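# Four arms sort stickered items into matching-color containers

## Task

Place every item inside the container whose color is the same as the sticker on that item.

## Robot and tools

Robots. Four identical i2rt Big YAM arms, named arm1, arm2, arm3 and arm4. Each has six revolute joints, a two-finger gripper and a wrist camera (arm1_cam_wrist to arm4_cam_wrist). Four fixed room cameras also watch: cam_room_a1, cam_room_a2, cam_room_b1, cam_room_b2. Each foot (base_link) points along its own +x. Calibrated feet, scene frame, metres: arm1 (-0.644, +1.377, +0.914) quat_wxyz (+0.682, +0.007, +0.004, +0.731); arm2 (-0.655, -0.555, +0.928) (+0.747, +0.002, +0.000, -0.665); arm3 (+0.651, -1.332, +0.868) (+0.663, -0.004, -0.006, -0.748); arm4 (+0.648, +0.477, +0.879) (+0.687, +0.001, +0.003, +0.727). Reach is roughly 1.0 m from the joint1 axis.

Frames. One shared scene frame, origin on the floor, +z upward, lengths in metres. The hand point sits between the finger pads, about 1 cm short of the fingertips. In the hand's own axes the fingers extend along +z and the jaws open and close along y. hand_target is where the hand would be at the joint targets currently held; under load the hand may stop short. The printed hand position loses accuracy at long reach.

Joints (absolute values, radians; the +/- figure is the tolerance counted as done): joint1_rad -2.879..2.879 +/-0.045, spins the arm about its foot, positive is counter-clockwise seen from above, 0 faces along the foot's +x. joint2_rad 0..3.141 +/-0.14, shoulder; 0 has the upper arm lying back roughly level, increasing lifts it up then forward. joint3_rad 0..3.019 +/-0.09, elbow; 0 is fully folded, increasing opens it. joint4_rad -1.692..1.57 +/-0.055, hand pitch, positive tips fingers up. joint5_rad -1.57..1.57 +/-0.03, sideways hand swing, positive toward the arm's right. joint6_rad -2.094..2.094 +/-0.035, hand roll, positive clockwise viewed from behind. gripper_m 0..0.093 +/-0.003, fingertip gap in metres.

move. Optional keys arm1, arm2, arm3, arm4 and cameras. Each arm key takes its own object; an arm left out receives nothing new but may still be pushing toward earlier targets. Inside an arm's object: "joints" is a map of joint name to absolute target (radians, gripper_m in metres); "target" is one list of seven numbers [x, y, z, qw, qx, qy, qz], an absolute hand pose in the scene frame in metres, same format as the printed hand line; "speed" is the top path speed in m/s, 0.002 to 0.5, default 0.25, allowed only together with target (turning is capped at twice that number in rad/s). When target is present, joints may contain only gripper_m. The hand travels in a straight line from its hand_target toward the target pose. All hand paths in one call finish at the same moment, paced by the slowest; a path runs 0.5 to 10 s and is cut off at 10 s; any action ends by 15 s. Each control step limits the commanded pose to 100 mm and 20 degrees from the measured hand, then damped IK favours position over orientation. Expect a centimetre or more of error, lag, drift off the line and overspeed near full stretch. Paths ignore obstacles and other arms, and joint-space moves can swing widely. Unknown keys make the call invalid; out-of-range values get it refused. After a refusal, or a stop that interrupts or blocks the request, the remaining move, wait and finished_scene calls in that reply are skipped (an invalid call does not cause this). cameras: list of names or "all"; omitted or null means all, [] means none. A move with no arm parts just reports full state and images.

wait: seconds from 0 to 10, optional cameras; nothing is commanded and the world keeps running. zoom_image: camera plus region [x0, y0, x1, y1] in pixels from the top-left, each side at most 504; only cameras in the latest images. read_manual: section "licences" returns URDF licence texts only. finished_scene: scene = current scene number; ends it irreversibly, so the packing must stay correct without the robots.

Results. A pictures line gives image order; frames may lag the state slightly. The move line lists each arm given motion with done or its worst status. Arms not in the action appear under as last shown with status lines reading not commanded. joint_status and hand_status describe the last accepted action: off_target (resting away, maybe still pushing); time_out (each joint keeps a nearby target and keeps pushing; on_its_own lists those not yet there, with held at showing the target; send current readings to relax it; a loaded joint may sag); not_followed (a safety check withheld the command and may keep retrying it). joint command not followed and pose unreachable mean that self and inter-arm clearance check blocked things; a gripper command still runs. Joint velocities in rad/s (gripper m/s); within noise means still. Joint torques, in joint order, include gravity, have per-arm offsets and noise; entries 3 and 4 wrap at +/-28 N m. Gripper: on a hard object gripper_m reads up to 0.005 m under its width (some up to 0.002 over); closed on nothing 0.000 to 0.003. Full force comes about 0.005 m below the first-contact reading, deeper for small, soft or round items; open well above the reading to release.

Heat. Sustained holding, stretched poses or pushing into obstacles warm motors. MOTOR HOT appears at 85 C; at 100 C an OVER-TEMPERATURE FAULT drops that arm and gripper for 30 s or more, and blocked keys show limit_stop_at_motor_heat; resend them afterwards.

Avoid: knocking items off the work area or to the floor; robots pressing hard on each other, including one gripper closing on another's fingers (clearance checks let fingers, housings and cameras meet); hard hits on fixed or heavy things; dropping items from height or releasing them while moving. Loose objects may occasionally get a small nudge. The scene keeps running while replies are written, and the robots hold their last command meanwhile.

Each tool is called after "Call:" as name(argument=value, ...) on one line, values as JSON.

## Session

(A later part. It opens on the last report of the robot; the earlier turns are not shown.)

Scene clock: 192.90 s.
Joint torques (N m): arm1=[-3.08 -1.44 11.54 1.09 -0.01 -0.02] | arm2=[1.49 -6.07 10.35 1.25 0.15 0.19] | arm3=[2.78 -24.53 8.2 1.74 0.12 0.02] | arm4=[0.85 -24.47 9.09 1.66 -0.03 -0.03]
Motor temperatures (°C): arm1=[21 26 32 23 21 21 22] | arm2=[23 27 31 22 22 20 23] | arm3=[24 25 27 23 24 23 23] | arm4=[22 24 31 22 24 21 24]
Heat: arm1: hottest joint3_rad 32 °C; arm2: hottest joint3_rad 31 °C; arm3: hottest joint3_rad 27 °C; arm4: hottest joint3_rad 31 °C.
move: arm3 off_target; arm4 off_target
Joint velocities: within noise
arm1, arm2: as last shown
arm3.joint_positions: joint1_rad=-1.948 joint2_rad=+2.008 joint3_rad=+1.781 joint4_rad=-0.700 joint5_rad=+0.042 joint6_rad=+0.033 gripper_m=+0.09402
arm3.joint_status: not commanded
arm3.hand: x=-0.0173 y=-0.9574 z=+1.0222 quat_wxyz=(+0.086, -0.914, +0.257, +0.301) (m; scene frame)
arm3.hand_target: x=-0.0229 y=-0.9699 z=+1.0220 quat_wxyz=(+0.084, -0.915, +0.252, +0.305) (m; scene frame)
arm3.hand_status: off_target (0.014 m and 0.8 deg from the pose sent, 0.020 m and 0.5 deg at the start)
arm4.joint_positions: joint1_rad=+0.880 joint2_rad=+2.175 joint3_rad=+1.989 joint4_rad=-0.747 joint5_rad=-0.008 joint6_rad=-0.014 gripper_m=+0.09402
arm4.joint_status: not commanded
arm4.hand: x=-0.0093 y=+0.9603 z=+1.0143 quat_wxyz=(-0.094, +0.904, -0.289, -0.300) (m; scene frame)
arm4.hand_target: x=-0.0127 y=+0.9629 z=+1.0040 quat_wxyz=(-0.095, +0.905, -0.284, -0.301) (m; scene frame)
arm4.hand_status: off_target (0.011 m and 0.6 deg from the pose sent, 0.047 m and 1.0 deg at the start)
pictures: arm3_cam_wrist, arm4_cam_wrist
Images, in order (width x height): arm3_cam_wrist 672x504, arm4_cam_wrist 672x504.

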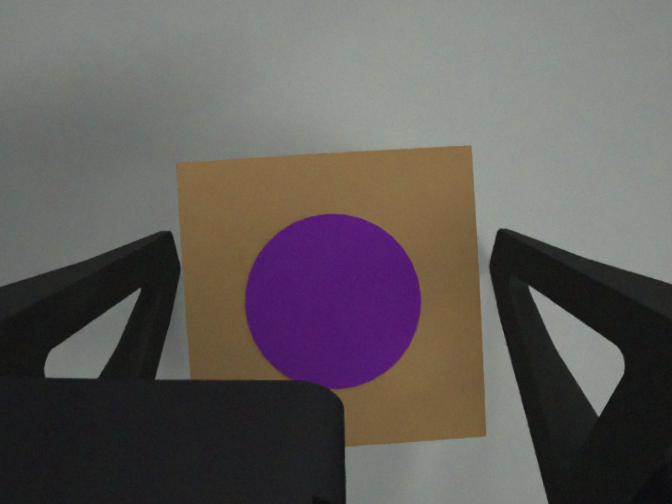

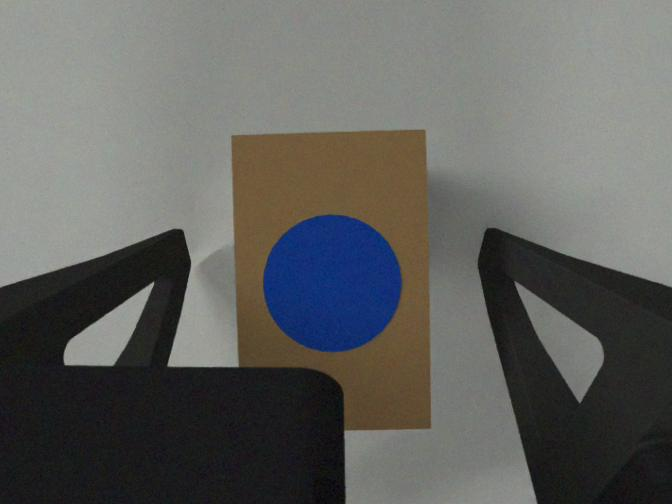

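Call:
move(arm4={"joints":{"gripper_m":0.034}}, arm3={"joints":{"gripper_m":0.042}}, cameras=[])

Call:
move(arm4={"target":[0.0,0.955,1.13,-0.0945,0.905,-0.284,-0.301]}, arm3={"target":[-0.01,-0.96,1.14,-0.084,0.915,-0.252,-0.305]}, cameras=[])

Call:
move(arm4={"target":[0.32,0.71,1.16,-0.0945,0.905,-0.284,-0.301],"speed":0.4}, arm3={"target":[0.32,-1.12,1.16,-0.084,0.915,-0.252,-0.305],"speed":0.4}, cameras=["arm4_cam_wrist","arm3_cam_wrist"])

Call:
move(arm4={"joints":{"joint2_rad":0.6,"joint3_rad":1.4,"joint4_rad":-1.5,"joint5_rad":0,"joint6_rad":0}}, arm3={"joints":{"joint2_rad":0.6,"joint3_rad":1.4,"joint4_rad":-1.5,"joint5_rad":0,"joint6_rad":0}}, cameras=[])

Call:
move(arm4={"joints":{"joint1_rad":-1.88}}, arm3={"joints":{"joint1_rad":1.79}}, cameras=["arm4_cam_wrist","arm3_cam_wrist"])

Call:
move(arm4={"target":[1.08,0.362,1.05,0.2568,0.1253,0.9579,-0.0336],"speed":0.4}, arm3={"target":[1.12,-1.286,1.05,-0.2587,0.047,-0.965,-0.0126],"speed":0.4}, cameras=["arm4_cam_wrist","arm3_cam_wrist"])

Scene clock: 202.57 s.
Joint torques (N m): arm1=[-2.49 -1.44 11.88 0.96 -0.04 0] | arm2=[1.55 -6.07 10.33 1.29 0.14 0.18] | arm3=[2.2 -24.7 8.18 1.69 0.12 0] | arm4=[0.85 -24.59 9.26 1.58 -0.02 -0.07]
Motor temperatures (°C): arm1=[21 26 33 23 21 21 22] | arm2=[23 26 31 22 22 20 23] | arm3=[24 25 27 23 24 23 23] | arm4=[22 24 32 22 24 21 24]
Heat: arm1: hottest joint3_rad 33 °C; arm2: hottest joint3_rad 31 °C; arm3: hottest joint3_rad 27 °C; arm4: hottest joint3_rad 32 °C.
move: arm3 off_target; arm4 off_target
Joint velocities: within noise
arm1, arm2: as last shown
arm3.joint_positions: joint1_rad=-1.940 joint2_rad=+2.008 joint3_rad=+1.781 joint4_rad=-0.698 joint5_rad=+0.042 joint6_rad=+0.034 gripper_m=+0.05312
arm3.joint_status: gripper_m off_target (ended at +0.05315, target +0.04200)
arm3.hand: x=-0.0203 y=-0.9624 z=+1.0224 quat_wxyz=(+0.085, -0.915, +0.254, +0.302) (m; scene frame)
arm3.hand_target: x=-0.0228 y=-0.9699 z=+1.0220 quat_wxyz=(+0.084, -0.915, +0.252, +0.305) (m; scene frame)
arm3.hand_status: not commanded
arm4.joint_positions: joint1_rad=+0.880 joint2_rad=+2.175 joint3_rad=+1.989 joint4_rad=-0.746 joint5_rad=-0.008 joint6_rad=-0.014 gripper_m=+0.04453
arm4.joint_status: gripper_m off_target (ended at +0.04455, target +0.03400)
arm4.hand: x=-0.0095 y=+0.9604 z=+1.0145 quat_wxyz=(-0.094, +0.904, -0.289, -0.301) (m; scene frame)
arm4.hand_target: x=-0.0128 y=+0.9629 z=+1.0040 quat_wxyz=(-0.095, +0.905, -0.284, -0.301) (m; scene frame)
arm4.hand_status: not commanded
pictures: none
No camera images: "cameras" was empty.

Scene clock: 203.97 s.
Joint torques (N m): arm1=[-2.61 -1.49 11.7 1.01 -0.07 0.01] | arm2=[1.55 -6.18 10.33 1.33 0.14 0.18] | arm3=[0.73 -23.36 13.7 0.91 -0.05 -0.13] | arm4=[0.97 -25.58 12.33 0.72 -0.05 -0.08]
Motor temperatures (°C): arm1=[21 26 33 23 21 21 22] | arm2=[23 26 31 22 22 20 23] | arm3=[24 26 27 23 24 23 23] | arm4=[22 24 32 22 24 21 25]
Heat: arm1: hottest joint3_rad 33 °C; arm2: hottest joint3_rad 31 °C; arm3: hottest joint3_rad 27 °C; arm4: hottest joint3_rad 32 °C.
move: arm3 off_target; arm4 off_target
Joint velocities: within noise
arm1, arm2: as last shown
arm3.joint_positions: joint1_rad=-1.940 joint2_rad=+1.943 joint3_rad=+1.937 joint4_rad=-0.959 joint5_rad=+0.034 joint6_rad=+0.031 gripper_m=+0.05312
arm3.joint_status: not commanded
arm3.hand: x=-0.0044 y=-0.9712 z=+1.1143 quat_wxyz=(+0.078, -0.921, +0.253, +0.284) (m; scene frame)
arm3.hand_target: x=-0.0088 y=-0.9606 z=+1.1399 quat_wxyz=(+0.084, -0.915, +0.252, +0.305) (m; scene frame)
arm3.hand_status: off_target (0.029 m and 2.6 deg from the pose sent, 0.118 m and 0.4 deg at the start)
arm4.joint_positions: joint1_rad=+0.880 joint2_rad=+2.113 joint3_rad=+2.138 joint4_rad=-0.994 joint5_rad=-0.008 joint6_rad=-0.014 gripper_m=+0.04453
arm4.joint_status: not commanded
arm4.hand: x=+0.0056 y=+0.9499 z=+1.1055 quat_wxyz=(-0.088, +0.909, -0.291, -0.284) (m; scene frame)
arm4.hand_target: x=+0.0008 y=+0.9544 z=+1.1299 quat_wxyz=(-0.095, +0.905, -0.284, -0.301) (m; scene frame)
arm4.hand_status: off_target (0.026 m and 2.3 deg from the pose sent, 0.116 m and 0.6 deg at the start)
pictures: none
No camera images: "cameras" was empty.

Scene clock: 205.83 s.
Joint torques (N m): arm1=[-2.43 -1.73 11.67 0.9 -0.07 -0.03] | arm2=[1.67 -6.07 10.35 1.28 0.14 0.19] | arm3=[0.44 -5.6 9.37 1.16 -0.09 -0.13] | arm4=[1.55 -5.3 9.72 0.7 0.2 0.15]
Motor temperatures (°C): arm1=[21 26 33 23 21 21 22] | arm2=[23 26 31 22 22 20 23] | arm3=[24 26 27 23 24 23 23] | arm4=[22 24 32 22 24 21 25]
Heat: arm1: hottest joint3_rad 33 °C; arm2: hottest joint3_rad 31 °C; arm3: hottest joint3_rad 27 °C; arm4: hottest joint3_rad 32 °C.
move: arm3 done; arm4 done
Joint velocities: within noise
arm1: as last shown
arm2.joint_positions: joint1_rad=+0.919 joint2_rad=+0.976 joint3_rad=+0.777 joint4_rad=-0.760 joint5_rad=+0.002 joint6_rad=-0.010 gripper_m=+0.08493
arm2.joint_status: not commanded
arm2.hand: x=-0.3265 y=-0.7518 z=+1.1317 quat_wxyz=(-0.290, -0.248, -0.921, +0.080) (m; scene frame)
arm2.hand_target: x=-0.3301 y=-0.7460 z=+1.1202 quat_wxyz=(-0.274, -0.251, -0.925, +0.075) (m; scene frame)
arm2.hand_status: not commanded
arm3.joint_positions: joint1_rad=-1.998 joint2_rad=+0.949 joint3_rad=+0.994 joint4_rad=-0.953 joint5_rad=-0.003 joint6_rad=-0.018 gripper_m=+0.05312
arm3.joint_status: not commanded
arm3.hand: x=+0.3173 y=-1.1241 z=+1.1639 quat_wxyz=(+0.083, -0.913, +0.249, +0.311) (m; scene frame)
arm3.hand_target: x=+0.3200 y=-1.1201 z=+1.1601 quat_wxyz=(+0.084, -0.915, +0.252, +0.305) (m; scene frame)
arm3.hand_status: done (0.006 m and 0.7 deg from the pose sent, 0.360 m and 2.6 deg at the start)
arm4.joint_positions: joint1_rad=+0.896 joint2_rad=+0.982 joint3_rad=+0.970 joint4_rad=-0.906 joint5_rad=-0.001 joint6_rad=-0.014 gripper_m=+0.04453
arm4.joint_status: not commanded
arm4.hand: x=+0.3228 y=+0.7109 z=+1.1616 quat_wxyz=(-0.097, +0.904, -0.282, -0.307) (m; scene frame)
arm4.hand_target: x=+0.3201 y=+0.7100 z=+1.1599 quat_wxyz=(-0.095, +0.905, -0.284, -0.301) (m; scene frame)
arm4.hand_status: done (0.003 m and 0.8 deg from the pose sent, 0.399 m and 2.3 deg at the start)
pictures: arm3_cam_wrist, arm4_cam_wrist
Images, in order (width x height): arm3_cam_wrist 672x504, arm4_cam_wrist 672x504.

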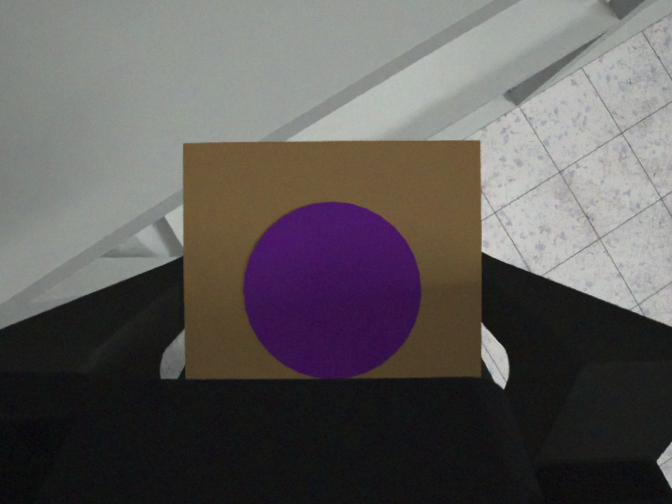

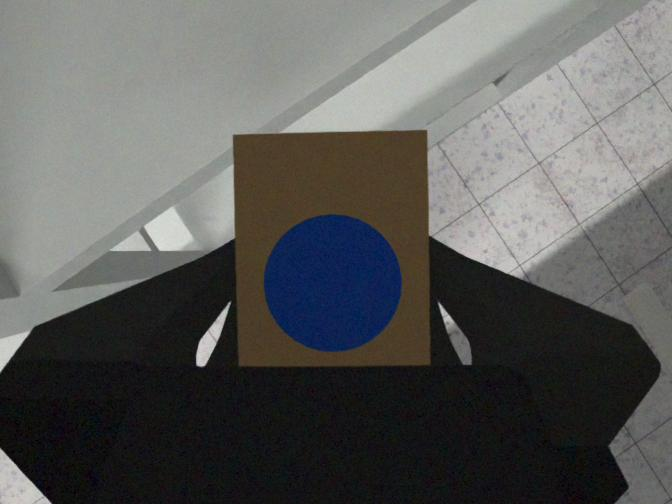

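Scene clock: 207.40 s.
Joint torques (N m): arm1=[-2.96 -1.03 11.86 0.88 -0.06 0.02] | arm2=[1.61 -6.12 10.35 1.33 0.15 0.17] | arm3=[0.38 0.97 7.82 1.39 0.1 0.02] | arm4=[1.26 1.26 7.58 0.88 0.12 0.16]
Motor temperatures (°C): arm1=[21 25 33 23 21 21 22] | arm2=[23 26 31 22 22 20 23] | arm3=[24 26 28 23 24 23 23] | arm4=[22 24 32 22 24 21 25]
Heat: arm1: hottest joint3_rad 33 °C; arm2: hottest joint3_rad 31 °C; arm3: hottest joint3_rad 28 °C; arm4: hottest joint3_rad 32 °C.
move: arm3 done; arm4 done
Joint velocities: within noise
arm1.joint_positions: joint1_rad=-2.246 joint2_rad=+0.891 joint3_rad=+0.735 joint4_rad=-0.742 joint5_rad=-0.010 joint6_rad=-0.001 gripper_m=+0.07496
arm1.joint_status: not commanded
arm1.hand: x=-0.3370 y=+1.1676 z=+1.1234 quat_wxyz=(-0.309, -0.280, -0.904, +0.096) (m; scene frame)
arm1.hand_target: x=-0.3399 y=+1.1651 z=+1.1201 quat_wxyz=(-0.301, -0.284, -0.905, +0.095) (m; scene frame)
arm1.hand_status: not commanded
arm2: as last shown
arm3.joint_positions: joint1_rad=-1.998 joint2_rad=+0.609 joint3_rad=+1.397 joint4_rad=-1.497 joint5_rad=-0.003 joint6_rad=-0.008 gripper_m=+0.05312
arm3.joint_status: all done
arm3.hand: x=+0.4732 y=-1.2164 z=+1.3779 quat_wxyz=(+0.108, -0.877, +0.245, +0.400) (m; scene frame)
arm3.hand_target: x=+0.4784 y=-1.2158 z=+1.3802 quat_wxyz=(+0.111, -0.872, +0.254, +0.403) (m; scene frame)
arm3.hand_status: not commanded
arm4.joint_positions: joint1_rad=+0.896 joint2_rad=+0.608 joint3_rad=+1.392 joint4_rad=-1.491 joint5_rad=-0.001 joint6_rad=-0.014 gripper_m=+0.04453
arm4.joint_status: all done
arm4.hand: x=+0.4804 y=+0.6003 z=+1.3910 quat_wxyz=(-0.128, +0.866, -0.271, -0.400) (m; scene frame)
arm4.hand_target: x=+0.4840 y=+0.5962 z=+1.3942 quat_wxyz=(-0.125, +0.864, -0.274, -0.404) (m; scene frame)
arm4.hand_status: not commanded
pictures: none
No camera images: "cameras" was empty.

Scene clock: 210.00 s.
Joint torques (N m): arm1=[-3.55 -1.73 11.79 1.2 -0.06 -0.02] | arm2=[1.61 -6.01 10.35 1.32 0.14 0.19] | arm3=[2.02 1.32 7.71 1.39 0.08 0] | arm4=[0.21 1.32 7.57 0.95 0.1 0.16]
Motor temperatures (°C): arm1=[21 25 33 23 21 21 22] | arm2=[23 26 31 22 22 20 23] | arm3=[24 25 28 23 24 23 24] | arm4=[22 24 32 22 24 21 25]
Heat: arm1: hottest joint3_rad 33 °C; arm2: hottest joint3_rad 31 °C; arm3: hottest joint3_rad 28 °C; arm4: hottest joint3_rad 32 °C.
move: arm3 done; arm4 done
Joint velocities: within noise
arm1, arm2: as last shown
arm3.joint_positions: joint1_rad=+1.779 joint2_rad=+0.609 joint3_rad=+1.397 joint4_rad=-1.497 joint5_rad=-0.001 joint6_rad=-0.006 gripper_m=+0.05314
arm3.joint_status: all done
arm3.hand: x=+0.8572 y=-1.3067 z=+1.3796 quat_wxyz=(-0.418, +0.045, -0.907, -0.011) (m; scene frame)
arm3.hand_target: x=+0.8529 y=-1.3050 z=+1.3819 quat_wxyz=(-0.421, +0.048, -0.906, -0.014) (m; scene frame)
arm3.hand_status: not commanded
arm4.joint_positions: joint1_rad=-1.877 joint2_rad=+0.608 joint3_rad=+1.392 joint4_rad=-1.491 joint5_rad=+0.000 joint6_rad=-0.012 gripper_m=+0.04457
arm4.joint_status: all done
arm4.hand: x=+0.8525 y=+0.4271 z=+1.3898 quat_wxyz=(-0.414, -0.106, -0.902, +0.057) (m; scene frame)
arm4.hand_target: x=+0.8472 y=+0.4278 z=+1.3931 quat_wxyz=(-0.417, -0.113, -0.900, +0.055) (m; scene frame)
arm4.hand_status: not commanded
pictures: arm3_cam_wrist, arm4_cam_wrist
Images, in order (width x height): arm3_cam_wrist 672x504, arm4_cam_wrist 672x504.

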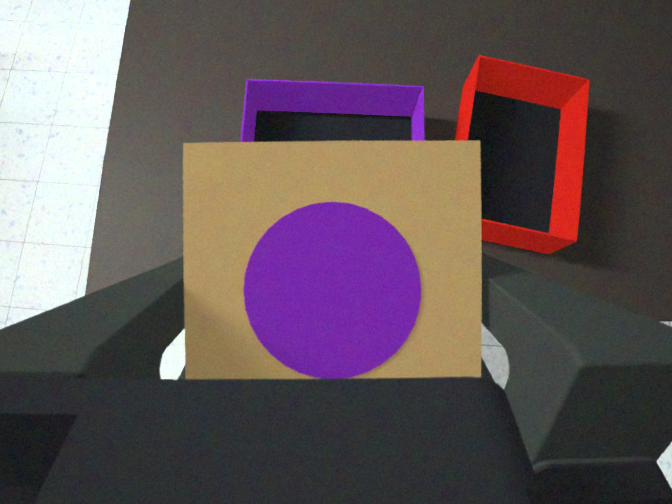

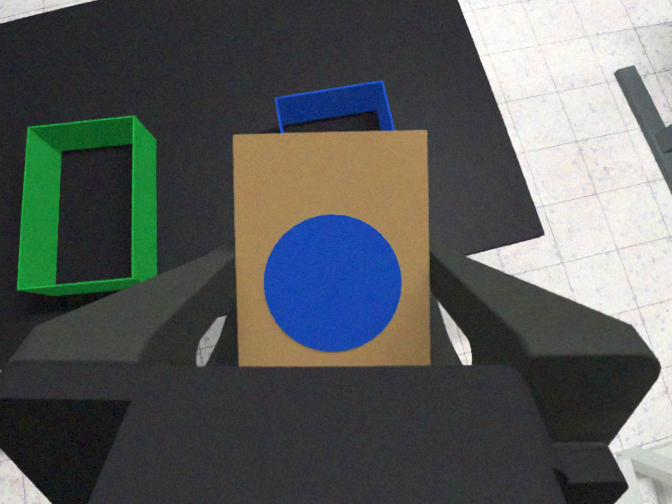

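Scene clock: 211.90 s.
Joint torques (N m): arm1=[-2.49 -1.2 11.66 0.99 0 0] | arm2=[1.49 -5.95 10.32 1.31 0.14 0.18] | arm3=[1.08 -12.22 10.82 1.62 -0.06 -0.02] | arm4=[-0.03 -10.75 9.65 1.46 -0.04 0.16]
Motor temperatures (°C): arm1=[21 25 33 23 21 21 22] | arm2=[23 26 31 22 22 20 23] | arm3=[24 25 28 23 24 23 24] | arm4=[22 24 32 22 24 21 25]
Heat: arm1: hottest joint3_rad 33 °C; arm2: hottest joint3_rad 31 °C; arm3: hottest joint3_rad 28 °C; arm4: hottest joint3_rad 32 °C.
move: arm3 off_target; arm4 off_target
Joint velocities: within noise
arm1, arm2: as last shown
arm3.joint_positions: joint1_rad=+1.779 joint2_rad=+1.304 joint3_rad=+0.958 joint4_rad=-0.755 joint5_rad=-0.015 joint6_rad=-0.006 gripper_m=+0.05314
arm3.joint_status: not commanded
arm3.hand: x=+1.1081 y=-1.2873 z=+1.0309 quat_wxyz=(-0.233, +0.049, -0.971, -0.010) (m; scene frame)
arm3.hand_target: x=+1.1194 y=-1.2861 z=+1.0502 quat_wxyz=(-0.259, +0.047, -0.965, -0.013) (m; scene frame)
arm3.hand_status: off_target (0.023 m and 3.0 deg from the pose sent, 0.422 m and 19.4 deg at the start)
arm4.joint_positions: joint1_rad=-1.883 joint2_rad=+1.247 joint3_rad=+0.885 joint4_rad=-0.733 joint5_rad=-0.002 joint6_rad=-0.012 gripper_m=+0.04457
arm4.joint_status: not commanded
arm4.hand: x=+1.0711 y=+0.3671 z=+1.0333 quat_wxyz=(-0.232, -0.117, -0.965, +0.033) (m; scene frame)
arm4.hand_target: x=+1.0794 y=+0.3620 z=+1.0501 quat_wxyz=(-0.257, -0.125, -0.958, +0.034) (m; scene frame)
arm4.hand_status: off_target (0.020 m and 3.1 deg from the pose sent, 0.414 m and 19.4 deg at the start)
pictures: arm3_cam_wrist, arm4_cam_wrist
Images, in order (width x height): arm3_cam_wrist 672x504, arm4_cam_wrist 672x504.

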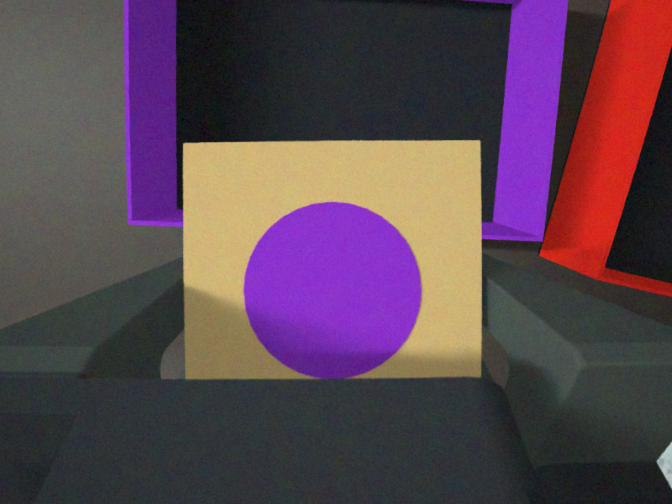

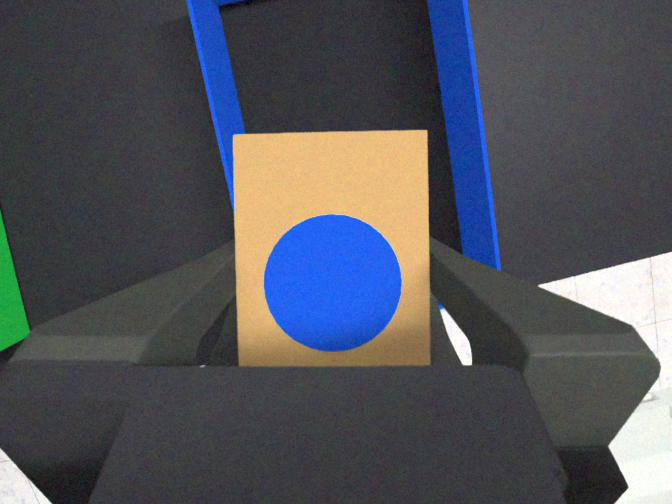

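Call:
move(arm4={"target":[1.143,0.345,0.92,0.2568,0.1253,0.9579,-0.0336]}, arm3={"target":[1.197,-1.285,0.92,-0.2587,0.047,-0.965,-0.0126]}, cameras=["arm4_cam_wrist","arm3_cam_wrist"])

Scene clock: 224.37 s.
Joint torques (N m): arm1=[-2.49 -1.03 11.67 0.99 -0.02 0.03] | arm2=[1.61 -5.95 10.33 1.29 0.16 0.18] | arm3=[0.32 -16.73 10.09 1.54 -0.07 -0.1] | arm4=[0.26 -14.27 8.16 1.47 -0.03 0.17]
Motor temperatures (°C): arm1=[21 25 33 23 21 21 22] | arm2=[23 26 31 22 22 20 23] | arm3=[24 25 28 23 24 23 24] | arm4=[22 24 32 22 24 21 25]
Heat: arm1: hottest joint3_rad 33 °C; arm2: hottest joint3_rad 31 °C; arm3: hottest joint3_rad 28 °C; arm4: hottest joint3_rad 32 °C.
move: arm3 off_target; arm4 off_target
Joint velocities: within noise
arm1, arm2: as last shown
arm3.joint_positions: joint1_rad=+1.779 joint2_rad=+1.668 joint3_rad=+0.958 joint4_rad=-0.402 joint5_rad=-0.019 joint6_rad=-0.006 gripper_m=+0.05314
arm3.joint_status: not commanded
arm3.hand: x=+1.1745 y=-1.2827 z=+0.8971 quat_wxyz=(-0.227, +0.049, -0.973, -0.012) (m; scene frame)
arm3.hand_target: x=+1.1958 y=-1.2852 z=+0.9206 quat_wxyz=(-0.259, +0.047, -0.965, -0.012) (m; scene frame)
arm3.hand_status: off_target (0.032 m and 3.7 deg from the pose sent, 0.142 m and 3.0 deg at the start)
arm4.joint_positions: joint1_rad=-1.883 joint2_rad=+1.596 joint3_rad=+0.861 joint4_rad=-0.347 joint5_rad=-0.002 joint6_rad=-0.012 gripper_m=+0.04457
arm4.joint_status: not commanded
arm4.hand: x=+1.1307 y=+0.3509 z=+0.9094 quat_wxyz=(-0.238, -0.117, -0.964, +0.033) (m; scene frame)
arm4.hand_target: x=+1.1426 y=+0.3449 z=+0.9203 quat_wxyz=(-0.257, -0.125, -0.958, +0.034) (m; scene frame)
arm4.hand_status: off_target (0.017 m and 2.5 deg from the pose sent, 0.136 m and 3.1 deg at the start)
pictures: arm3_cam_wrist, arm4_cam_wrist
Images, in order (width x height): arm3_cam_wrist 672x504, arm4_cam_wrist 672x504.

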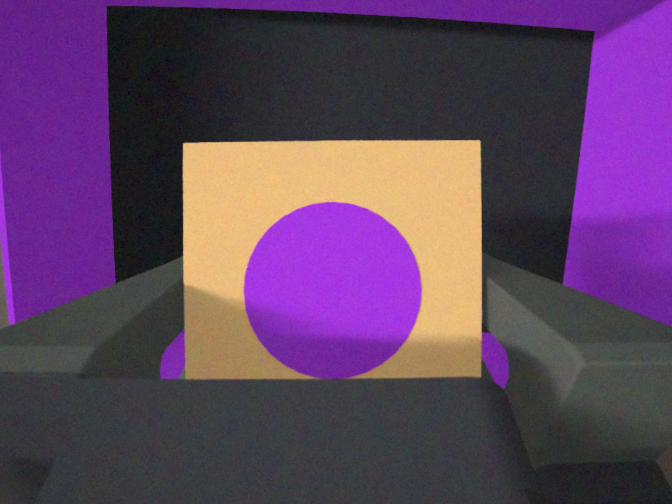

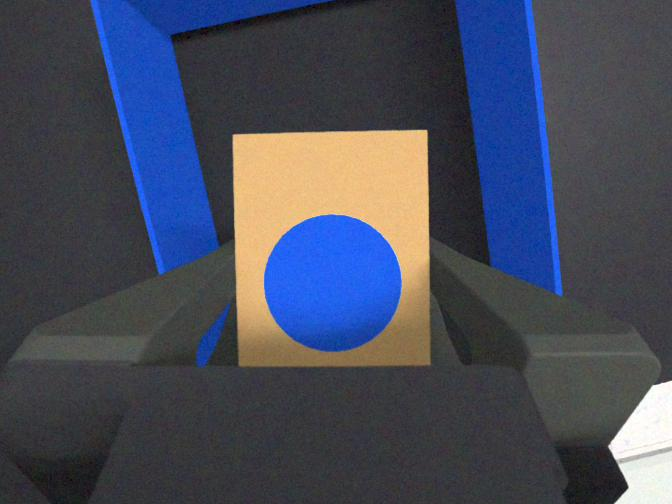

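Call:
move(arm4={"target":[1.143,0.337,0.83,0.2568,0.1253,0.9579,-0.0336],"speed":0.15}, arm3={"target":[1.207,-1.285,0.84,-0.2587,0.047,-0.965,-0.0126],"speed":0.15}, cameras=["arm4_cam_wrist","arm3_cam_wrist"])

Call:
move(arm4={"target":[1.144,0.337,0.785,0.2568,0.1253,0.9579,-0.0336],"speed":0.1}, arm3={"target":[1.208,-1.285,0.795,-0.2587,0.047,-0.965,-0.0126],"speed":0.1}, cameras=["arm4_cam_wrist","arm3_cam_wrist"])

Call:
move(arm4={"target":[1.144,0.337,0.765,0.2568,0.1253,0.9579,-0.0336],"speed":0.08}, arm3={"target":[1.208,-1.285,0.775,-0.2587,0.047,-0.965,-0.0126],"speed":0.08}, cameras=["arm4_cam_wrist","arm3_cam_wrist"])

Scene clock: 234.07 s.
Joint torques (N m): arm1=[-3.37 -1.49 11.62 1.11 -0.06 -0.03] | arm2=[1.55 -6.12 10.3 1.35 0.15 0.18] | arm3=[0.32 -16.97 7.09 1.65 -0.07 -0.08] | arm4=[-0.03 -14.74 5.74 1.58 -0.04 0.02]
Motor temperatures (°C): arm1=[21 25 33 23 21 21 22] | arm2=[23 26 31 22 22 20 23] | arm3=[24 26 29 23 24 23 24] | arm4=[22 24 32 22 24 21 26]
Heat: arm1: hottest joint3_rad 33 °C; arm2: hottest joint3_rad 31 °C; arm3: hottest joint3_rad 29 °C; arm4: hottest joint3_rad 32 °C.
move: arm3 off_target; arm4 done
Joint velocities: within noise
arm1, arm2: as last shown
arm3.joint_positions: joint1_rad=+1.779 joint2_rad=+1.837 joint3_rad=+0.958 joint4_rad=-0.198 joint5_rad=-0.019 joint6_rad=-0.006 gripper_m=+0.05314
arm3.joint_status: not commanded
arm3.hand: x=+1.1971 y=-1.2816 z=+0.8329 quat_wxyz=(-0.244, +0.049, -0.968, -0.012) (m; scene frame)
arm3.hand_target: x=+1.2067 y=-1.2851 z=+0.8401 quat_wxyz=(-0.258, +0.047, -0.965, -0.012) (m; scene frame)
arm3.hand_status: off_target (0.013 m and 1.7 deg from the pose sent, 0.066 m and 3.7 deg at the start)
arm4.joint_positions: joint1_rad=-1.900 joint2_rad=+1.798 joint3_rad=+0.825 joint4_rad=-0.087 joint5_rad=-0.010 joint6_rad=-0.012 gripper_m=+0.04457
arm4.joint_status: not commanded
arm4.hand: x=+1.1385 y=+0.3412 z=+0.8291 quat_wxyz=(-0.249, -0.124, -0.960, +0.033) (m; scene frame)
arm4.hand_target: x=+1.1430 y=+0.3370 z=+0.8301 quat_wxyz=(-0.257, -0.125, -0.958, +0.034) (m; scene frame)
arm4.hand_status: done (0.006 m and 1.0 deg from the pose sent, 0.082 m and 2.5 deg at the start)
pictures: arm3_cam_wrist, arm4_cam_wrist
Images, in order (width x height): arm3_cam_wrist 672x504, arm4_cam_wrist 672x504.

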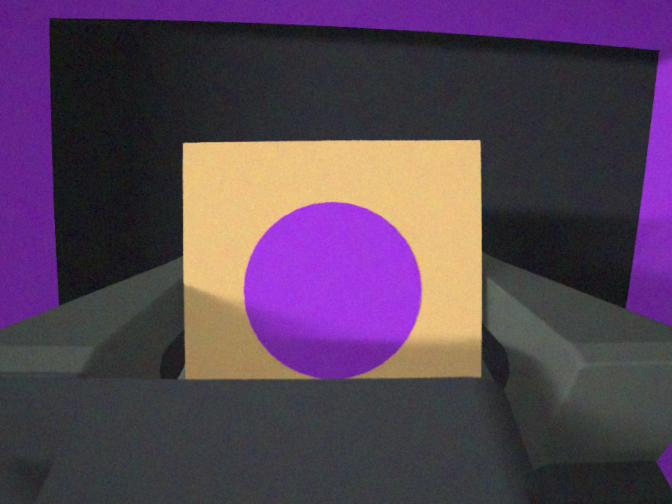

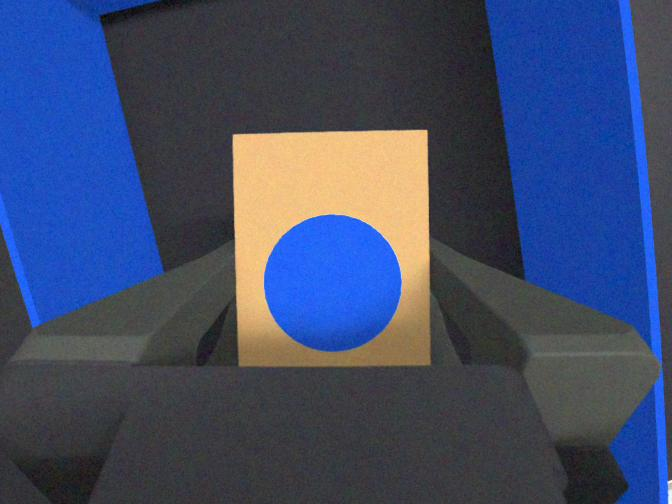

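Scene clock: 235.17 s.
Joint torques (N m): arm1=[-2.37 -1.32 11.7 1.01 -0.02 0] | arm2=[1.55 -6.07 10.35 1.33 0.15 0.19] | arm3=[0.56 -17.49 5.79 1.66 -0.04 -0.08] | arm4=[0.32 -14.68 4.62 1.46 -0.05 0.03]
Motor temperatures (°C): arm1=[21 25 33 23 21 21 22] | arm2=[23 26 31 22 22 20 23] | arm3=[24 26 29 23 24 23 24] | arm4=[22 24 32 22 24 21 26]
Heat: arm1: hottest joint3_rad 33 °C; arm2: hottest joint3_rad 31 °C; arm3: hottest joint3_rad 29 °C; arm4: hottest joint3_rad 32 °C.
move: arm3 done; arm4 done
Joint velocities: within noise
arm1, arm2: as last shown
arm3.joint_positions: joint1_rad=+1.779 joint2_rad=+1.940 joint3_rad=+0.958 joint4_rad=-0.085 joint5_rad=-0.019 joint6_rad=-0.006 gripper_m=+0.05314
arm3.joint_status: not commanded
arm3.hand: x=+1.2025 y=-1.2817 z=+0.7917 quat_wxyz=(-0.249, +0.049, -0.967, -0.013) (m; scene frame)
arm3.hand_target: x=+1.2078 y=-1.2850 z=+0.7949 quat_wxyz=(-0.258, +0.047, -0.965, -0.013) (m; scene frame)
arm3.hand_status: done (0.007 m and 1.2 deg from the pose sent, 0.040 m and 1.7 deg at the start)
arm4.joint_positions: joint1_rad=-1.900 joint2_rad=+1.915 joint3_rad=+0.825 joint4_rad=+0.036 joint5_rad=-0.010 joint6_rad=-0.012 gripper_m=+0.04457
arm4.joint_status: not commanded
arm4.hand: x=+1.1413 y=+0.3402 z=+0.7867 quat_wxyz=(-0.251, -0.124, -0.959, +0.034) (m; scene frame)
arm4.hand_target: x=+1.1439 y=+0.3370 z=+0.7850 quat_wxyz=(-0.257, -0.125, -0.958, +0.034) (m; scene frame)
arm4.hand_status: done (0.005 m and 0.7 deg from the pose sent, 0.045 m and 1.0 deg at the start)
pictures: arm3_cam_wrist, arm4_cam_wrist
Images, in order (width x height): arm3_cam_wrist 672x504, arm4_cam_wrist 672x504.

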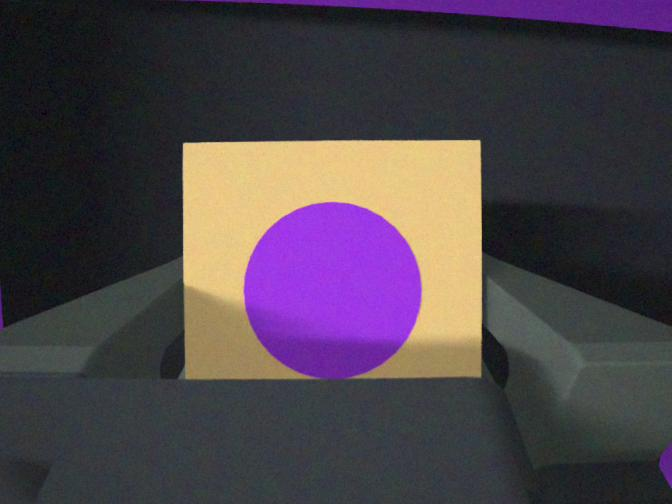

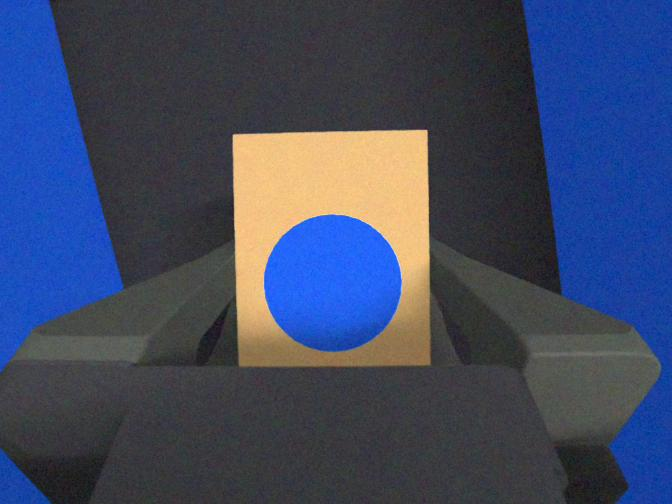

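Scene clock: 236.23 s.
Joint torques (N m): arm1=[-2.96 -0.85 11.79 0.95 -0.03 0.01] | arm2=[1.55 -6.01 10.35 1.32 0.15 0.19] | arm3=[0.56 -17.08 5.48 1.69 -0.03 -0.07] | arm4=[0.5 -14.74 4.56 1.51 -0.05 0.04]
Motor temperatures (°C): arm1=[21 25 33 23 21 21 22] | arm2=[23 26 31 22 22 20 23] | arm3=[24 26 29 23 24 23 24] | arm4=[22 24 32 22 24 21 26]
Heat: arm1: hottest joint3_rad 33 °C; arm2: hottest joint3_rad 31 °C; arm3: hottest joint3_rad 29 °C; arm4: hottest joint3_rad 32 °C.
move: arm3 done; arm4 done
Joint velocities: within noise
arm1, arm2: as last shown
arm3.joint_positions: joint1_rad=+1.779 joint2_rad=+1.982 joint3_rad=+0.958 joint4_rad=-0.037 joint5_rad=-0.019 joint6_rad=-0.006 gripper_m=+0.05314
arm3.joint_status: not commanded
arm3.hand: x=+1.2042 y=-1.2817 z=+0.7756 quat_wxyz=(-0.252, +0.049, -0.966, -0.013) (m; scene frame)
arm3.hand_target: x=+1.2079 y=-1.2850 z=+0.7751 quat_wxyz=(-0.259, +0.047, -0.965, -0.013) (m; scene frame)
arm3.hand_status: done (0.005 m and 0.8 deg from the pose sent, 0.018 m and 1.2 deg at the start)
arm4.joint_positions: joint1_rad=-1.900 joint2_rad=+1.965 joint3_rad=+0.825 joint4_rad=+0.088 joint5_rad=-0.010 joint6_rad=-0.012 gripper_m=+0.04457
arm4.joint_status: not commanded
arm4.hand: x=+1.1411 y=+0.3402 z=+0.7689 quat_wxyz=(-0.253, -0.124, -0.959, +0.034) (m; scene frame)
arm4.hand_target: x=+1.1439 y=+0.3370 z=+0.7650 quat_wxyz=(-0.257, -0.125, -0.958, +0.034) (m; scene frame)
arm4.hand_status: done (0.006 m and 0.5 deg from the pose sent, 0.022 m and 0.7 deg at the start)
pictures: arm3_cam_wrist, arm4_cam_wrist
Images, in order (width x height): arm3_cam_wrist 672x504, arm4_cam_wrist 672x504.

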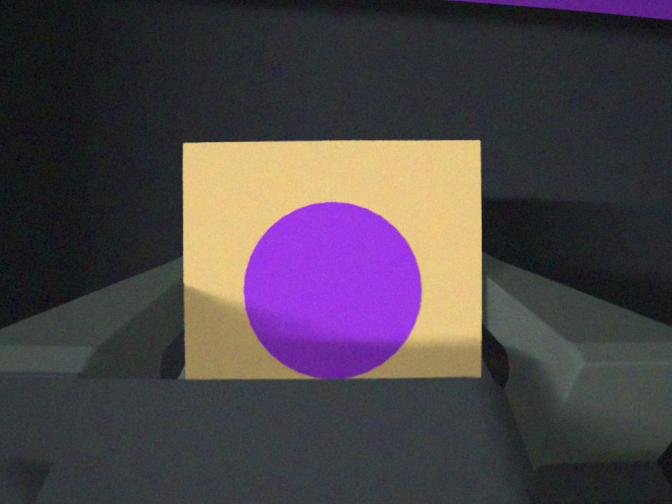

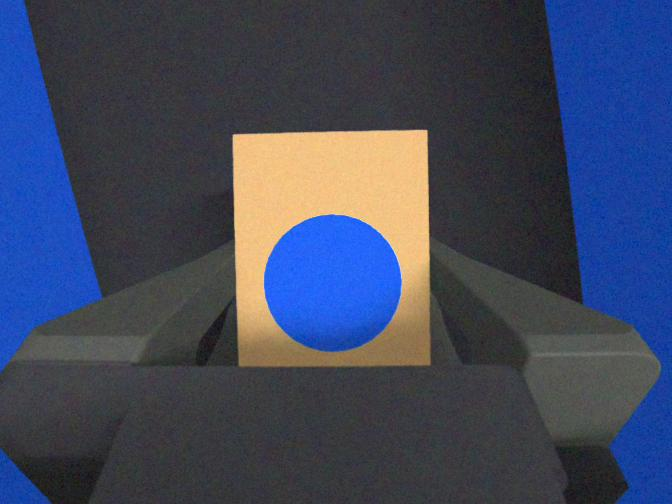

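Call:
move(arm4={"target":[1.144,0.337,0.745,0.2568,0.1253,0.9579,-0.0336],"speed":0.07}, arm3={"target":[1.208,-1.285,0.75,-0.2587,0.047,-0.965,-0.0126],"speed":0.07}, cameras=[])

Call:
move(arm4={"target":[1.144,0.337,0.732,0.2568,0.1253,0.9579,-0.0336],"speed":0.06}, arm3={"target":[1.208,-1.285,0.735,-0.2587,0.047,-0.965,-0.0126],"speed":0.06}, cameras=[])

Scene clock: 241.20 s.
Joint torques (N m): arm1=[-2.73 -1.55 11.81 0.98 -0.07 0.05] | arm2=[1.61 -6.12 10.33 1.33 0.16 0.18] | arm3=[0.67 -17.61 5.27 1.68 -0.01 -0.07] | arm4=[0.38 -15.21 4.57 1.48 -0.03 0.02]
Motor temperatures (°C): arm1=[21 25 33 23 21 21 22] | arm2=[23 26 31 22 22 20 23] | arm3=[24 26 28 23 24 23 24] | arm4=[22 24 32 22 24 21 26]
Heat: arm1: hottest joint3_rad 33 °C; arm2: hottest joint3_rad 31 °C; arm3: hottest joint3_rad 28 °C; arm4: hottest joint3_rad 32 °C.
move: arm3 done; arm4 done
Joint velocities: within noise
arm1: as last shown
arm2.joint_positions: joint1_rad=+0.919 joint2_rad=+0.976 joint3_rad=+0.777 joint4_rad=-0.760 joint5_rad=+0.002 joint6_rad=-0.010 gripper_m=+0.08493
arm2.joint_status: not commanded
arm2.hand: x=-0.3265 y=-0.7518 z=+1.1317 quat_wxyz=(-0.290, -0.248, -0.921, +0.080) (m; scene frame)
arm2.hand_target: x=-0.3301 y=-0.7460 z=+1.1202 quat_wxyz=(-0.274, -0.251, -0.925, +0.075) (m; scene frame)
arm2.hand_status: not commanded
arm3.joint_positions: joint1_rad=+1.779 joint2_rad=+2.045 joint3_rad=+0.958 joint4_rad=+0.022 joint5_rad=-0.019 joint6_rad=-0.006 gripper_m=+0.05314
arm3.joint_status: not commanded
arm3.hand: x=+1.2019 y=-1.2823 z=+0.7489 quat_wxyz=(-0.250, +0.049, -0.967, -0.013) (m; scene frame)
arm3.hand_target: x=+1.2079 y=-1.2850 z=+0.7501 quat_wxyz=(-0.259, +0.047, -0.965, -0.013) (m; scene frame)
arm3.hand_status: done (0.007 m and 1.1 deg from the pose sent, 0.026 m and 0.8 deg at the start)
arm4.joint_positions: joint1_rad=-1.900 joint2_rad=+2.021 joint3_rad=+0.825 joint4_rad=+0.139 joint5_rad=-0.010 joint6_rad=-0.012 gripper_m=+0.04457
arm4.joint_status: not commanded
arm4.hand: x=+1.1381 y=+0.3409 z=+0.7477 quat_wxyz=(-0.250, -0.124, -0.960, +0.033) (m; scene frame)
arm4.hand_target: x=+1.1438 y=+0.3370 z=+0.7451 quat_wxyz=(-0.257, -0.125, -0.958, +0.034) (m; scene frame)
arm4.hand_status: done (0.008 m and 0.8 deg from the pose sent, 0.024 m and 0.5 deg at the start)
pictures: none
No camera images: "cameras" was empty.

Scene clock: 242.17 s.
Joint torques (N m): arm1=[-2.9 -1.67 11.79 0.91 -0.08 0] | arm2=[1.49 -6.07 10.3 1.37 0.15 0.18] | arm3=[0.62 -15.62 5.52 1.37 0 -0.06] | arm4=[0.26 -13.51 4.81 1.37 -0.03 0.05]
Motor temperatures (°C): arm1=[21 25 33 23 21 21 22] | arm2=[23 26 31 22 22 20 23] | arm3=[24 26 28 23 24 23 24] | arm4=[22 24 32 22 24 21 26]
Heat: arm1: hottest joint3_rad 33 °C; arm2: hottest joint3_rad 31 °C; arm3: hottest joint3_rad 28 °C; arm4: hottest joint3_rad 32 °C.
move: arm3 off_target; arm4 off_target
Joint velocities: within noise
arm1.joint_positions: joint1_rad=-2.246 joint2_rad=+0.891 joint3_rad=+0.735 joint4_rad=-0.742 joint5_rad=-0.010 joint6_rad=-0.001 gripper_m=+0.07496
arm1.joint_status: not commanded
arm1.hand: x=-0.3370 y=+1.1676 z=+1.1234 quat_wxyz=(-0.309, -0.280, -0.904, +0.096) (m; scene frame)
arm1.hand_target: x=-0.3399 y=+1.1651 z=+1.1201 quat_wxyz=(-0.301, -0.284, -0.905, +0.095) (m; scene frame)
arm1.hand_status: not commanded
arm2: as last shown
arm3.joint_positions: joint1_rad=+1.779 joint2_rad=+2.060 joint3_rad=+0.958 joint4_rad=+0.063 joint5_rad=-0.019 joint6_rad=-0.006 gripper_m=+0.05314
arm3.joint_status: not commanded
arm3.hand: x=+1.2070 y=-1.2818 z=+0.7458 quat_wxyz=(-0.263, +0.049, -0.964, -0.013) (m; scene frame)
arm3.hand_target: x=+1.2076 y=-1.2850 z=+0.7352 quat_wxyz=(-0.259, +0.047, -0.965, -0.013) (m; scene frame)
arm3.hand_status: off_target (0.011 m and 0.5 deg from the pose sent, 0.015 m and 1.0 deg at the start)
arm4.joint_positions: joint1_rad=-1.900 joint2_rad=+2.042 joint3_rad=+0.825 joint4_rad=+0.175 joint5_rad=-0.010 joint6_rad=-0.012 gripper_m=+0.04457
arm4.joint_status: not commanded
arm4.hand: x=+1.1404 y=+0.3403 z=+0.7417 quat_wxyz=(-0.257, -0.123, -0.958, +0.034) (m; scene frame)
arm4.hand_target: x=+1.1437 y=+0.3371 z=+0.7323 quat_wxyz=(-0.257, -0.125, -0.958, +0.034) (m; scene frame)
arm4.hand_status: off_target (0.011 m and 0.2 deg from the pose sent, 0.017 m and 0.8 deg at the start)
pictures: none
No camera images: "cameras" was empty.

Contact is made on both sides, so both cubes can be released.

Call:
move(arm4={"joints":{"gripper_m":0.062},"target":[1.144,0.337,0.741,0.2568,0.1253,0.9579,-0.0336]}, arm3={"joints":{"gripper_m":0.072},"target":[1.208,-1.285,0.745,-0.2587,0.047,-0.965,-0.0126]}, cameras=[])

Call:
move(arm4={"target":[1.12,0.343,0.93,0.2568,0.1253,0.9579,-0.0336]}, arm3={"target":[1.17,-1.287,0.93,-0.2587,0.047,-0.965,-0.0126]}, cameras=["arm4_cam_wrist","arm3_cam_wrist"])

Scene clock: 248.07 s.
Joint torques (N m): arm1=[-3.19 -1.73 11.73 0.95 -0.03 -0.05] | arm2=[1.49 -6.07 10.33 1.31 0.15 0.19] | arm3=[0.56 -18.26 5.29 0.49 -0.02 -0.07] | arm4=[0.32 -16.09 4.55 0.59 -0.05 0.03]
Motor temperatures (°C): arm1=[21 25 33 23 21 21 22] | arm2=[23 25 31 22 22 20 23] | arm3=[24 26 28 23 24 23 24] | arm4=[22 24 31 22 24 21 26]
Heat: arm1: hottest joint3_rad 33 °C; arm2: hottest joint3_rad 31 °C; arm3: hottest joint3_rad 28 °C; arm4: hottest joint3_rad 31 °C.
move: arm3 done; arm4 done
Joint velocities: within noise
arm1, arm2: as last shown
arm3.joint_positions: joint1_rad=+1.779 joint2_rad=+2.065 joint3_rad=+0.958 joint4_rad=+0.063 joint5_rad=-0.019 joint6_rad=-0.006 gripper_m=+0.07195
arm3.joint_status: all done
arm3.hand: x=+1.2058 y=-1.2821 z=+0.7433 quat_wxyz=(-0.260, +0.049, -0.964, -0.013) (m; scene frame)
arm3.hand_target: x=+1.2079 y=-1.2850 z=+0.7449 quat_wxyz=(-0.259, +0.047, -0.965, -0.013) (m; scene frame)
arm3.hand_status: done (0.004 m and 0.3 deg from the pose sent, 0.003 m and 0.6 deg at the start)
arm4.joint_positions: joint1_rad=-1.900 joint2_rad=+2.045 joint3_rad=+0.825 joint4_rad=+0.175 joint5_rad=-0.010 joint6_rad=-0.012 gripper_m=+0.06191
arm4.joint_status: all done
arm4.hand: x=+1.1397 y=+0.3405 z=+0.7404 quat_wxyz=(-0.256, -0.123, -0.958, +0.034) (m; scene frame)
arm4.hand_target: x=+1.1439 y=+0.3370 z=+0.7410 quat_wxyz=(-0.257, -0.125, -0.958, +0.034) (m; scene frame)
arm4.hand_status: done (0.006 m and 0.2 deg from the pose sent, 0.005 m and 0.2 deg at the start)
pictures: none
No camera images: "cameras" was empty.

Scene clock: 249.50 s.
Joint torques (N m): arm1=[-2.67 -2.2 11.69 0.99 -0.07 0.01] | arm2=[1.55 -6.12 10.33 1.33 0.15 0.17] | arm3=[0.21 -13.68 8.27 0.73 -0.09 -0.1] | arm4=[0.38 -11.93 9.01 0.4 -0.06 -0.02]
Motor temperatures (°C): arm1=[21 25 33 23 21 21 22] | arm2=[23 25 31 22 22 20 23] | arm3=[24 26 28 23 24 23 24] | arm4=[22 24 31 22 24 21 26]
Heat: arm1: hottest joint3_rad 33 °C; arm2: hottest joint3_rad 31 °C; arm3: hottest joint3_rad 28 °C; arm4: hottest joint3_rad 31 °C.
move: arm3 done; arm4 off_target
Joint velocities: within noise
arm1, arm2: as last shown
arm3.joint_positions: joint1_rad=+1.779 joint2_rad=+1.573 joint3_rad=+0.920 joint4_rad=-0.389 joint5_rad=-0.019 joint6_rad=-0.006 gripper_m=+0.07195
arm3.joint_status: not commanded
arm3.hand: x=+1.1675 y=-1.2827 z=+0.9300 quat_wxyz=(-0.260, +0.049, -0.964, -0.013) (m; scene frame)
arm3.hand_target: x=+1.1699 y=-1.2870 z=+0.9300 quat_wxyz=(-0.259, +0.047, -0.965, -0.013) (m; scene frame)
arm3.hand_status: done (0.005 m and 0.3 deg from the pose sent, 0.190 m and 0.3 deg at the start)
arm4.joint_positions: joint1_rad=-1.901 joint2_rad=+1.522 joint3_rad=+0.798 joint4_rad=-0.337 joint5_rad=-0.011 joint6_rad=-0.012 gripper_m=+0.06191
arm4.joint_status: not commanded
arm4.hand: x=+1.1089 y=+0.3494 z=+0.9200 quat_wxyz=(-0.248, -0.124, -0.960, +0.033) (m; scene frame)
arm4.hand_target: x=+1.1197 y=+0.3431 z=+0.9303 quat_wxyz=(-0.257, -0.125, -0.958, +0.034) (m; scene frame)
arm4.hand_status: off_target (0.016 m and 1.0 deg from the pose sent, 0.191 m and 0.2 deg at the start)
pictures: arm3_cam_wrist, arm4_cam_wrist
Images, in order (width x height): arm3_cam_wrist 672x504, arm4_cam_wrist 672x504.

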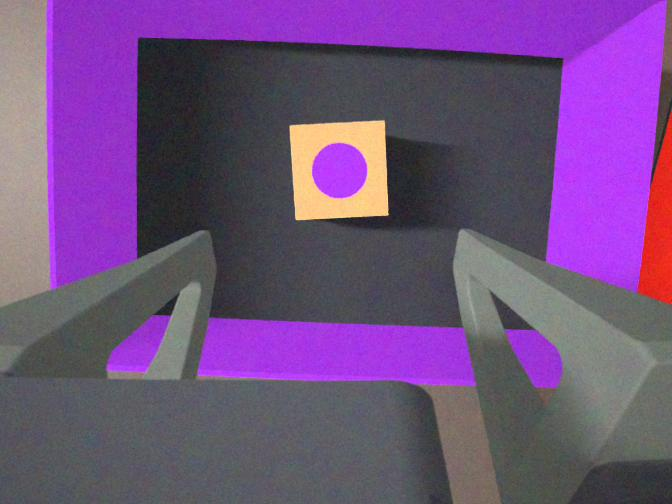

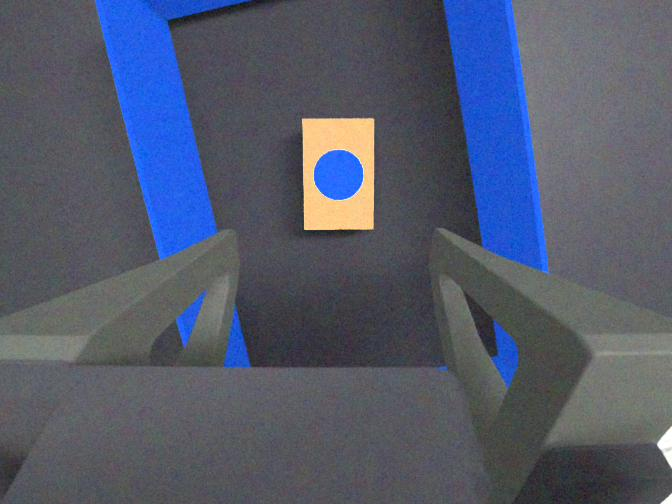

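Call:
finished_scene(scene=2)

The scene is finished: the task was done.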